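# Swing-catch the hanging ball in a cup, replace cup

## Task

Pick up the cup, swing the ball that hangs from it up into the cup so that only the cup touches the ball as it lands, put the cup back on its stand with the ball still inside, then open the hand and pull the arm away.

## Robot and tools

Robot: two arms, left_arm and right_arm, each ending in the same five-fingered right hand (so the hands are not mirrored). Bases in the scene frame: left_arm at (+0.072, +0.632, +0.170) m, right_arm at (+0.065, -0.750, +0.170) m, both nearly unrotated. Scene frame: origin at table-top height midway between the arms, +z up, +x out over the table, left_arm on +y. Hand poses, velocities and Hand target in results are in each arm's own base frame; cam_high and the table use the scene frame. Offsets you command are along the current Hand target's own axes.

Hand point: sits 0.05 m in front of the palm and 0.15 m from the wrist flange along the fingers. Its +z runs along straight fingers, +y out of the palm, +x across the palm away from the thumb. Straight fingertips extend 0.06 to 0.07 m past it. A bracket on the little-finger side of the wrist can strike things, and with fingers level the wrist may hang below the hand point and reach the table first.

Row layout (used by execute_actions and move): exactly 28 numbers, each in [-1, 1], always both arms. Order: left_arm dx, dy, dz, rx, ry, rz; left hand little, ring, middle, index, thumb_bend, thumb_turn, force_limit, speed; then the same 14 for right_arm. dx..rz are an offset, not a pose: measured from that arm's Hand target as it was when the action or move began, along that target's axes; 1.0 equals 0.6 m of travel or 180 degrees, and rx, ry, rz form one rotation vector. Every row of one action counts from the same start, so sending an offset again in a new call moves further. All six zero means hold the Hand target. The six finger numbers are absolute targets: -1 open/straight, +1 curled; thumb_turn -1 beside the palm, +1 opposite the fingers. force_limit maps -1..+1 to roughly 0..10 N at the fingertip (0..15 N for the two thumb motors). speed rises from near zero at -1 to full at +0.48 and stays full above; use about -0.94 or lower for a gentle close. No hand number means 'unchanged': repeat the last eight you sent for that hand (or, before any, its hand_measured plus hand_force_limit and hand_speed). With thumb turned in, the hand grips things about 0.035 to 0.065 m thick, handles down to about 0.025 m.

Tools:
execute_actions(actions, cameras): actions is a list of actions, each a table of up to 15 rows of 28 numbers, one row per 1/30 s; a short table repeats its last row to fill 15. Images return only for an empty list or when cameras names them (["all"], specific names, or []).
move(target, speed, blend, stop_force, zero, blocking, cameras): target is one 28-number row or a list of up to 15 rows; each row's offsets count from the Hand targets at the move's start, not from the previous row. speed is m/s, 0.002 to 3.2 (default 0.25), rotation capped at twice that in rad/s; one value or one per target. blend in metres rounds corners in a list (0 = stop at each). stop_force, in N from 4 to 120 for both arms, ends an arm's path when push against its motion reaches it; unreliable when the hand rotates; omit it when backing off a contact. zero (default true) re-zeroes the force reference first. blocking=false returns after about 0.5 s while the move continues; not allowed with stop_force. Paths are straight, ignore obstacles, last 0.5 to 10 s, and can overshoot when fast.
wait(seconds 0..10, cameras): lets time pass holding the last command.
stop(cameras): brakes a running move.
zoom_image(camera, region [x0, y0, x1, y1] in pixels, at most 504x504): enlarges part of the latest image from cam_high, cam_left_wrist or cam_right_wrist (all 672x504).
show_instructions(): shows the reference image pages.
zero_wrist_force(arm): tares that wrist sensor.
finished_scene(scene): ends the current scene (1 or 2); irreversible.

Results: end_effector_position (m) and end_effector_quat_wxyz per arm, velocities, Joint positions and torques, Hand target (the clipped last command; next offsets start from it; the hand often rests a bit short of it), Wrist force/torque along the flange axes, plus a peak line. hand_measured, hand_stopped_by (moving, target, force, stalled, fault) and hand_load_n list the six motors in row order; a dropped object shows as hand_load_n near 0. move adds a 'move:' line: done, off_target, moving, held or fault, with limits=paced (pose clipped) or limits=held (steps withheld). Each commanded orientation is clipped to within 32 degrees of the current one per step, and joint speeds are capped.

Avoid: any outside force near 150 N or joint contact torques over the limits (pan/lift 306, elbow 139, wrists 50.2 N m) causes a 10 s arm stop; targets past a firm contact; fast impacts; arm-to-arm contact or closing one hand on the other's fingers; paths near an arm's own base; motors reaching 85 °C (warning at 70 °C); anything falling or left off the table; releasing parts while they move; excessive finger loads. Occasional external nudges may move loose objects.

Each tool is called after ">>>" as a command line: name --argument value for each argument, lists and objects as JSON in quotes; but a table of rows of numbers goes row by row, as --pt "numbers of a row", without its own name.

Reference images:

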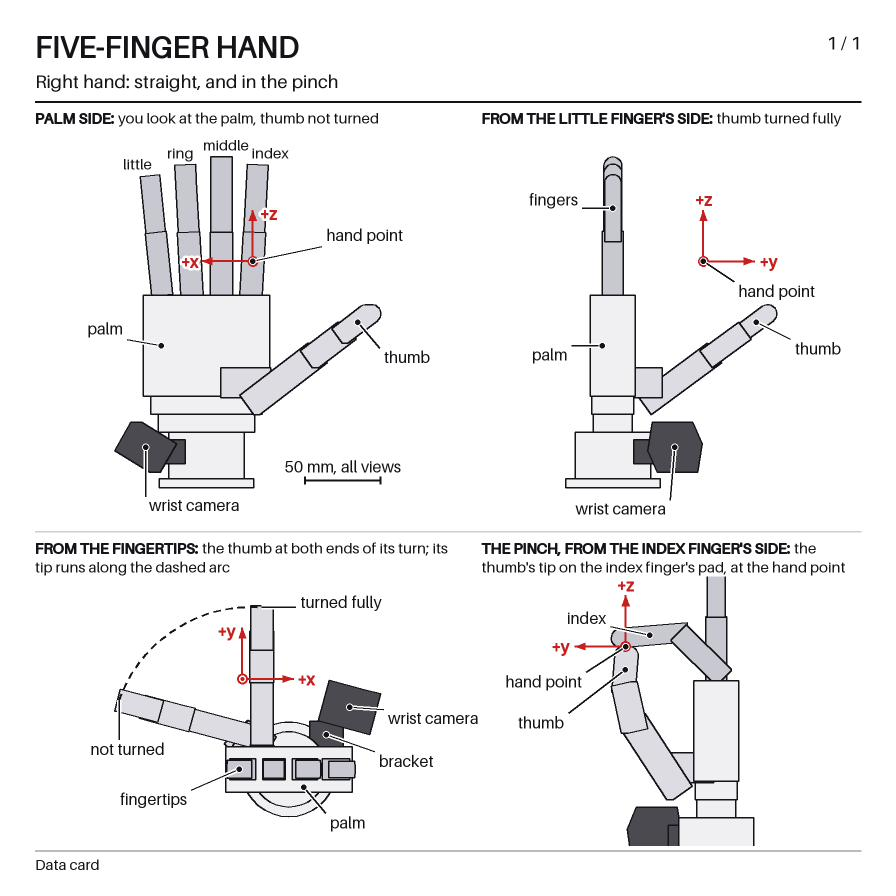

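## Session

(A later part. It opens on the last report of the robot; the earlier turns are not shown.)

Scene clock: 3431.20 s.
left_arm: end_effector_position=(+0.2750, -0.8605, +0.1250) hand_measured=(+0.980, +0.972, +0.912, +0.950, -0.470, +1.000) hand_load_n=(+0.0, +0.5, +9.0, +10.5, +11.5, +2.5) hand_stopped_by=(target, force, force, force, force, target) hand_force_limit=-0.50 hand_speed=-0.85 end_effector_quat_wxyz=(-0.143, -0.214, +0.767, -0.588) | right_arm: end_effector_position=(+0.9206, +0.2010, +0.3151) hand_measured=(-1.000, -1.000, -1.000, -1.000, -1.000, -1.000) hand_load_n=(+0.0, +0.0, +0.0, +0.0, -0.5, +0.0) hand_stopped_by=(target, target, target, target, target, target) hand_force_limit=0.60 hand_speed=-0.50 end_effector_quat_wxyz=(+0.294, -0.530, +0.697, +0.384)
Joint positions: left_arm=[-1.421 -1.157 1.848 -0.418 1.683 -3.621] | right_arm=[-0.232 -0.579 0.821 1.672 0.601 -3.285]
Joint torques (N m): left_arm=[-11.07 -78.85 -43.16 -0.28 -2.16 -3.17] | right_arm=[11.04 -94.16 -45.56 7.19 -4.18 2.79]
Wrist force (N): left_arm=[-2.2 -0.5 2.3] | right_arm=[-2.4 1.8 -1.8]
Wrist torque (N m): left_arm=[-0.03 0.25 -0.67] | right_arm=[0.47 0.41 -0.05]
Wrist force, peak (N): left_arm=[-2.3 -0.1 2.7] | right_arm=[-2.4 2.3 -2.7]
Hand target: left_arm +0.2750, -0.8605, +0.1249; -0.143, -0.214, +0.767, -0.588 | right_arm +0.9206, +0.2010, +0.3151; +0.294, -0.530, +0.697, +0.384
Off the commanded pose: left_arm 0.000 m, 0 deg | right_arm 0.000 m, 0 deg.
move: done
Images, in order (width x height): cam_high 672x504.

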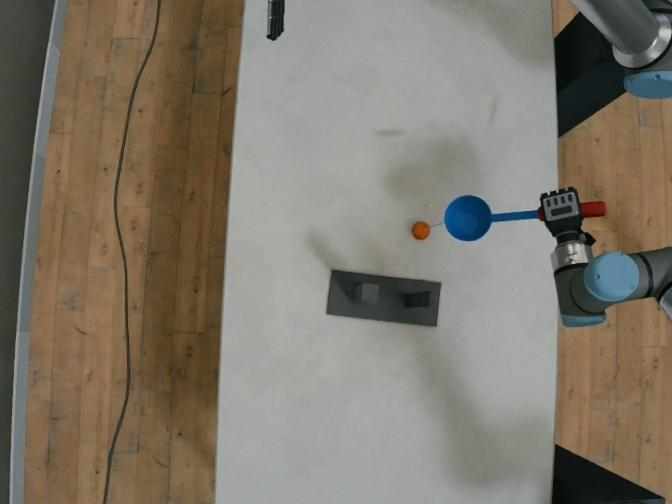

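>>> move --target '[-0.0113,-0.0092,0.0091,0,0,0,0.98,0.98,0.97,0.97,0.89,1,-0.5,-0.85,0,0,0,0,0,0,-1,-1,-1,-1,-1,-1,0.6,-0.5]' --speed 0.01

>>> move --target '[0.0118,-0.021,-0.0067,0,0,0,0.98,0.98,0.97,0.97,0.89,1,-0.5,-0.85,0,0,0,0,0,0,-1,-1,-1,-1,-1,-1,0.6,-0.5]' --speed 0.004 --cameras '["cam_high"]'

>>> zoom_image --camera "cam_high" --region '[380, 160, 520, 280]'

Scene clock: 3455.30 s.
left_arm: end_effector_position=(+0.2839, -0.8659, +0.1249) hand_measured=(+0.980, +0.972, +0.912, +0.950, -0.470, +1.000) hand_load_n=(+0.0, +0.5, +9.0, +10.5, +11.5, +2.5) hand_stopped_by=(target, force, force, force, force, target) hand_force_limit=-0.50 hand_speed=-0.85 end_effector_quat_wxyz=(-0.143, -0.214, +0.767, -0.588) | right_arm: end_effector_position=(+0.9206, +0.2010, +0.3151) hand_measured=(-1.000, -1.000, -1.000, -1.000, -1.000, -1.000) hand_load_n=(+0.0, +0.0, +0.0, +0.0, +0.0, +0.0) hand_stopped_by=(target, target, target, target, target, target) hand_force_limit=0.60 hand_speed=-0.50 end_effector_quat_wxyz=(+0.294, -0.530, +0.697, +0.384)
Joint positions: left_arm=[-1.409 -1.145 1.83 -0.411 1.694 -3.618] | right_arm=[-0.232 -0.579 0.821 1.672 0.601 -3.285]
Joint torques (N m): left_arm=[-4.36 -74.85 -32.84 0.12 -0.52 3.63] | right_arm=[9.8 -92.95 -45.56 7.44 -3.84 3.08]
Wrist force (N): left_arm=[-2.3 0.1 2.4] | right_arm=[-2.4 1.9 -2.6]
Wrist torque (N m): left_arm=[0.06 0.26 -0.65] | right_arm=[0.52 0.44 -0.05]
Wrist force, peak (N): left_arm=[-2.3 0.2 2.7] | right_arm=[-2.7 1.9 -2.9]
Hand target: left_arm +0.2838, -0.8658, +0.1249; -0.143, -0.214, +0.767, -0.588 | right_arm +0.9206, +0.2010, +0.3151; +0.294, -0.530, +0.697, +0.384
Off the commanded pose: left_arm 0.000 m, 0 deg | right_arm 0.000 m, 0 deg.
move: done

Scene clock: 3459.27 s.
left_arm: end_effector_position=(+0.2838, -0.8658, +0.1399) hand_measured=(+0.980, +0.972, +0.912, +0.950, -0.470, +1.000) hand_load_n=(+0.5, +0.5, +9.0, +10.5, +11.5, +3.0) hand_stopped_by=(target, force, force, force, force, target) hand_force_limit=-0.50 hand_speed=-0.85 end_effector_quat_wxyz=(-0.143, -0.214, +0.767, -0.588) | right_arm: end_effector_position=(+0.9206, +0.2010, +0.3151) hand_measured=(-1.000, -1.000, -1.000, -1.000, -1.000, -1.000) hand_load_n=(+0.0, +0.0, +0.0, +0.0, +0.0, +0.0) hand_stopped_by=(target, target, target, target, target, target) hand_force_limit=0.60 hand_speed=-0.50 end_effector_quat_wxyz=(+0.294, -0.530, +0.697, +0.384)
Joint positions: left_arm=[-1.409 -1.161 1.821 -0.386 1.694 -3.618] | right_arm=[-0.232 -0.579 0.821 1.672 0.601 -3.285]
Joint torques (N m): left_arm=[-11.57 -82.47 -44.78 0.15 -2.35 -3.23] | right_arm=[9.73 -94.4 -45.64 7.33 -3.78 2.6]
Wrist force (N): left_arm=[-2.2 -0.4 2.2] | right_arm=[-2.0 1.9 -2.4]
Wrist torque (N m): left_arm=[-0.02 0.25 -0.71] | right_arm=[0.51 0.36 -0.02]
Wrist force, peak (N): left_arm=[-2.7 -0.1 2.7] | right_arm=[-2.4 2.2 -3.0]
Hand target: left_arm +0.2838, -0.8658, +0.1399; -0.143, -0.214, +0.767, -0.588 | right_arm +0.9206, +0.2010, +0.3151; +0.294, -0.530, +0.697, +0.384
Off the commanded pose: left_arm 0.000 m, 0 deg | right_arm 0.000 m, 0 deg.
move: done
Images, in order (width x height): cam_high 672x504.

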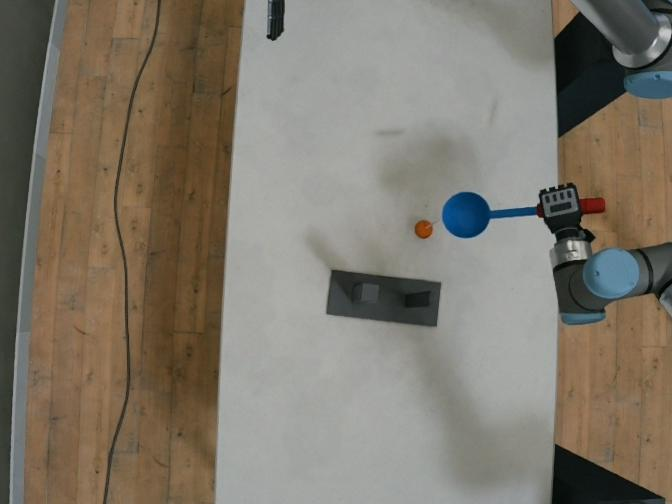

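Scaled by 3.600 from the camera's 672x504 image, which has a finer 960x720 frame.

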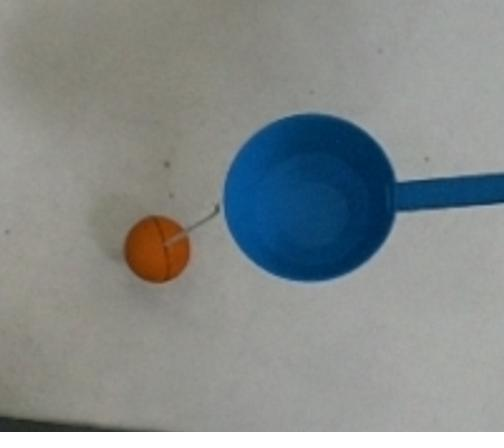

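>>> move --target '[0.2349,-0.4193,-0.1337,0,0,0,0.98,0.98,0.97,0.97,0.89,1,-0.5,-0.85,0,0,0,0,0,0,-1,-1,-1,-1,-1,-1,0.6,-0.5]' --speed 0.1

>>> wait --seconds 0.3 --cameras '["cam_high","cam_right_wrist"]'

>>> wait --seconds 0.2 --cameras '["cam_high","cam_right_wrist"]'

>>> wait --seconds 0.2 --cameras '["cam_high","cam_right_wrist"]'

Scene clock: 3475.70 s.
left_arm: end_effector_position=(+0.2840, -0.8659, +0.4394) hand_measured=(+0.980, +0.972, +0.912, +0.950, -0.470, +1.000) hand_load_n=(+0.0, +0.5, +9.0, +10.5, +12.0, +3.0) hand_stopped_by=(target, force, force, force, force, target) hand_force_limit=-0.50 hand_speed=-0.85 end_effector_quat_wxyz=(-0.143, -0.214, +0.767, -0.588) | right_arm: end_effector_position=(+0.9206, +0.2010, +0.3151) hand_measured=(-1.000, -1.000, -1.000, -1.000, -1.000, -1.000) hand_load_n=(+0.5, +0.0, +0.0, +0.0, +0.0, +0.0) hand_stopped_by=(target, target, target, target, target, target) hand_force_limit=0.60 hand_speed=-0.50 end_effector_quat_wxyz=(+0.294, -0.530, +0.697, +0.384)
Joint positions: left_arm=[-1.409 -1.355 1.51 0.119 1.694 -3.618] | right_arm=[-0.232 -0.579 0.821 1.672 0.601 -3.285]
Joint torques (N m): left_arm=[11.07 -48.09 -36.85 -1.31 1.44 3.75] | right_arm=[8.26 -93.56 -45.24 7.22 -3.94 2.09]
Wrist force (N): left_arm=[-2.4 0.1 2.1] | right_arm=[-1.9 1.3 -2.4]
Wrist torque (N m): left_arm=[0.04 0.30 -0.72] | right_arm=[0.42 0.36 -0.03]
Wrist force, peak (N): left_arm=[-3.2 2.0 2.3] | right_arm=[-2.7 2.1 -3.0]
Hand target: left_arm +0.2840, -0.8659, +0.4392; -0.143, -0.214, +0.767, -0.588 | right_arm +0.9206, +0.2010, +0.3151; +0.294, -0.530, +0.697, +0.384
Off the commanded pose: left_arm 0.000 m, 0 deg | right_arm 0.000 m, 0 deg.
move: done

Scene clock: 3476.00 s.
left_arm: end_effector_position=(+0.2840, -0.8659, +0.4392) hand_measured=(+0.980, +0.972, +0.912, +0.950, -0.470, +1.000) hand_load_n=(+0.0, +0.5, +9.0, +11.0, +11.5, +3.0) hand_stopped_by=(target, force, force, force, force, target) hand_force_limit=-0.50 hand_speed=-0.85 end_effector_quat_wxyz=(-0.143, -0.214, +0.767, -0.588) | right_arm: end_effector_position=(+0.9206, +0.2010, +0.3151) hand_measured=(-1.000, -1.000, -1.000, -1.000, -1.000, -1.000) hand_load_n=(+0.0, +0.0, +0.0, +0.0, +0.0, +0.0) hand_stopped_by=(target, target, target, target, target, target) hand_force_limit=0.60 hand_speed=-0.50 end_effector_quat_wxyz=(+0.294, -0.530, +0.697, +0.384)
Joint positions: left_arm=[-1.409 -1.355 1.51 0.119 1.694 -3.618] | right_arm=[-0.232 -0.579 0.821 1.672 0.601 -3.285]
Joint torques (N m): left_arm=[8.97 -49.74 -35.43 -0.09 1.35 4] | right_arm=[9.83 -92.5 -44.87 7.06 -3.97 2.23]
Wrist force (N): left_arm=[-2.2 -0.2 2.3] | right_arm=[-1.8 1.7 -2.3]
Wrist torque (N m): left_arm=[-0.01 0.27 -0.71] | right_arm=[0.47 0.34 -0.02]
Wrist force, peak (N): left_arm=[-2.5 -0.2 2.3] | right_arm=[-2.5 1.7 -3.0]
Hand target: left_arm +0.2840, -0.8659, +0.4392; -0.143, -0.214, +0.767, -0.588 | right_arm +0.9206, +0.2010, +0.3151; +0.294, -0.530, +0.697, +0.384
Off the commanded pose: left_arm 0.000 m, 0 deg | right_arm 0.000 m, 0 deg.
wait: 0.30 s; at rest by 0.17 s
camera_calibration:
cam_right_wrist: T_world_to_cam=[[-1, -0.000343328, 0.000718999, 0.917478], [0.000718738, 0.000761837, 0.999999, -0.317572], [-0.000343876, 1, -0.00076159, -0.0871848], [0, 0, 0, 1]] pos_world=[0.917676, 0.0877417, 0.316846]
Images, in order (width x height): cam_high 672x504, cam_right_wrist 672x504.

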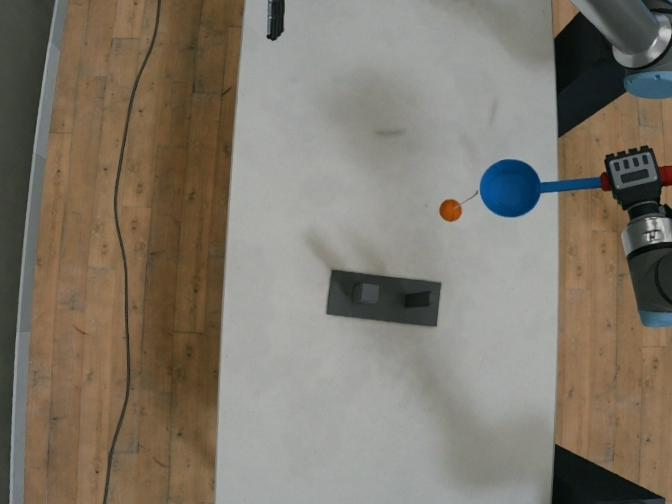

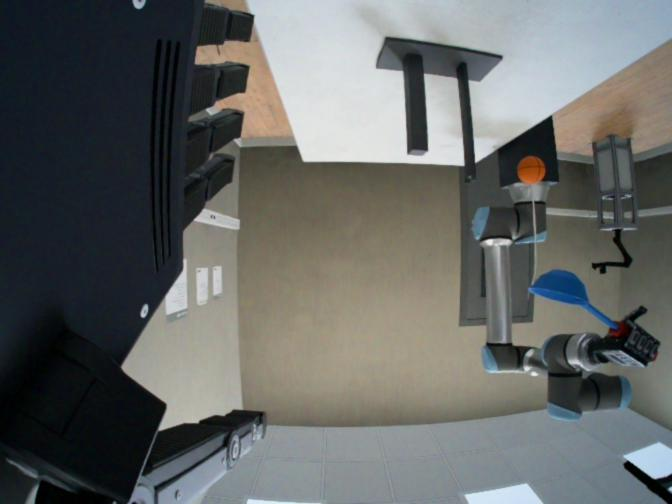

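Scene clock: 3476.20 s.
left_arm: end_effector_position=(+0.2840, -0.8660, +0.4392) hand_measured=(+0.980, +0.972, +0.912, +0.950, -0.470, +1.000) hand_load_n=(+0.0, +0.5, +9.0, +10.5, +11.5, +3.0) hand_stopped_by=(target, force, force, force, force, target) hand_force_limit=-0.50 hand_speed=-0.85 end_effector_quat_wxyz=(-0.143, -0.214, +0.767, -0.588) | right_arm: end_effector_position=(+0.9206, +0.2010, +0.3151) hand_measured=(-1.000, -1.000, -1.000, -1.000, -1.000, -1.000) hand_load_n=(+0.0, +0.0, +0.0, +0.0, +0.0, +0.0) hand_stopped_by=(target, target, target, target, target, target) hand_force_limit=0.60 hand_speed=-0.50 end_effector_quat_wxyz=(+0.294, -0.530, +0.697, +0.384)
Joint positions: left_arm=[-1.409 -1.355 1.51 0.119 1.694 -3.618] | right_arm=[-0.232 -0.579 0.821 1.672 0.601 -3.285]
Joint torques (N m): left_arm=[8.46 -48.96 -34.9 0.04 1.17 3.91] | right_arm=[8.59 -92.98 -45.87 7.34 -3.59 2.18]
Wrist force (N): left_arm=[-2.3 -0.4 2.4] | right_arm=[-1.7 2.3 -2.6]
Wrist torque (N m): left_arm=[-0.04 0.29 -0.73] | right_arm=[0.58 0.32 0.00]
Wrist force, peak (N): left_arm=[-2.5 0.3 2.8] | right_arm=[-1.7 2.3 -2.6]
Hand target: left_arm +0.2840, -0.8659, +0.4392; -0.143, -0.214, +0.767, -0.588 | right_arm +0.9206, +0.2010, +0.3151; +0.294, -0.530, +0.697, +0.384
Off the commanded pose: left_arm 0.000 m, 0 deg | right_arm 0.000 m, 0 deg.
wait: 0.20 s; at rest by 0.17 s
camera_calibration:
cam_right_wrist: T_world_to_cam=[[-1, -0.000343328, 0.000718999, 0.917478], [0.000718738, 0.000761837, 0.999999, -0.317572], [-0.000343876, 1, -0.00076159, -0.0871848], [0, 0, 0, 1]] pos_world=[0.917676, 0.0877417, 0.316846]
Images, in order (width x height): cam_high 672x504, cam_right_wrist 672x504.

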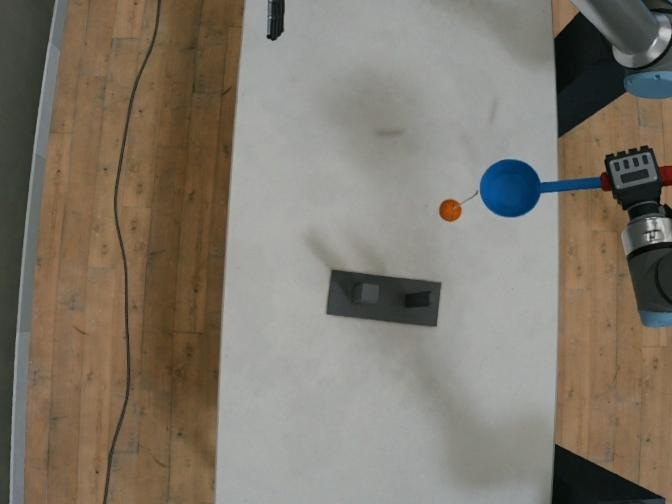

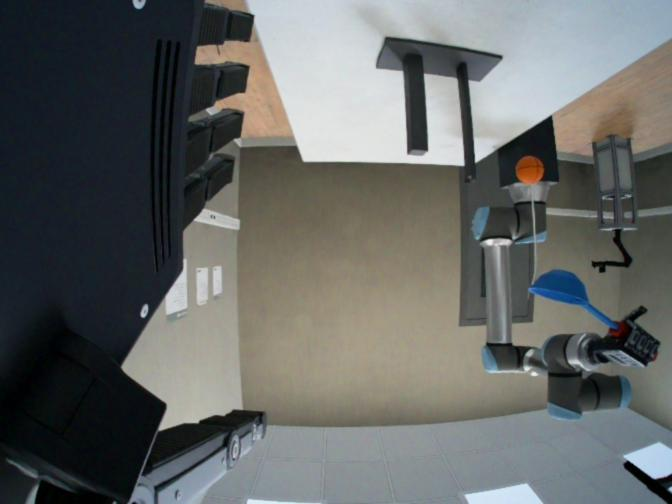

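Scene clock: 3476.40 s.
left_arm: end_effector_position=(+0.2840, -0.8660, +0.4392) hand_measured=(+0.980, +0.972, +0.912, +0.950, -0.470, +1.000) hand_load_n=(+0.0, +0.5, +9.0, +10.5, +11.5, +3.0) hand_stopped_by=(target, force, force, force, force, target) hand_force_limit=-0.50 hand_speed=-0.85 end_effector_quat_wxyz=(-0.143, -0.214, +0.767, -0.588) | right_arm: end_effector_position=(+0.9206, +0.2010, +0.3151) hand_measured=(-1.000, -1.000, -1.000, -1.000, -1.000, -1.000) hand_load_n=(+0.0, +0.0, +0.0, +0.0, +0.0, +0.0) hand_stopped_by=(target, target, target, target, target, target) hand_force_limit=0.60 hand_speed=-0.50 end_effector_quat_wxyz=(+0.294, -0.530, +0.697, +0.384)
Joint positions: left_arm=[-1.409 -1.355 1.51 0.12 1.694 -3.618] | right_arm=[-0.232 -0.579 0.821 1.672 0.601 -3.285]
Joint torques (N m): left_arm=[9.84 -49.13 -34.48 -0.12 1.02 4.11] | right_arm=[8.88 -91.5 -46.86 7.49 -4.24 1.96]
Wrist force (N): left_arm=[-2.1 -0.2 2.0] | right_arm=[-1.8 2.2 -2.8]
Wrist torque (N m): left_arm=[0.02 0.28 -0.71] | right_arm=[0.58 0.35 0.00]
Wrist force, peak (N): left_arm=[-2.5 0.3 2.7] | right_arm=[-2.4 2.4 -2.4]
Hand target: left_arm +0.2840, -0.8659, +0.4392; -0.143, -0.214, +0.767, -0.588 | right_arm +0.9206, +0.2010, +0.3151; +0.294, -0.530, +0.697, +0.384
Off the commanded pose: left_arm 0.000 m, 0 deg | right_arm 0.000 m, 0 deg.
wait: 0.20 s; at rest by 0.17 s
camera_calibration:
cam_right_wrist: T_world_to_cam=[[-1, -0.000343328, 0.000718999, 0.917478], [0.000718738, 0.000761837, 0.999999, -0.317572], [-0.000343876, 1, -0.00076159, -0.0871848], [0, 0, 0, 1]] pos_world=[0.917676, 0.0877417, 0.316846]
Images, in order (width x height): cam_high 672x504, cam_right_wrist 672x504.

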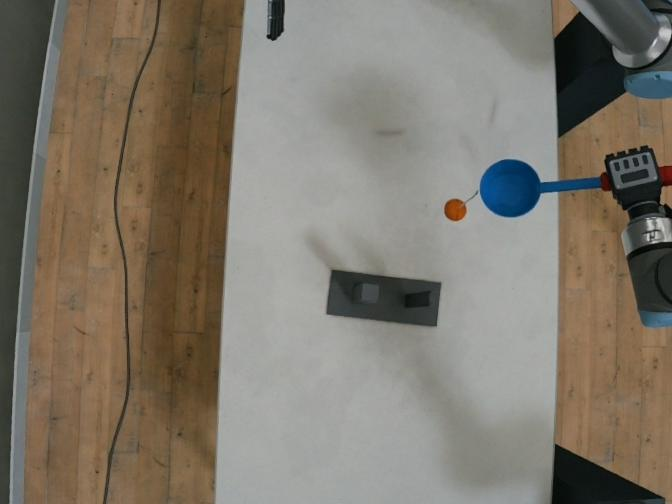

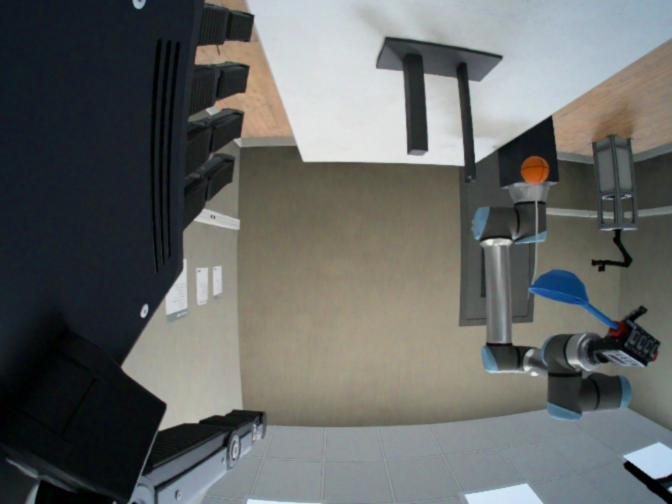

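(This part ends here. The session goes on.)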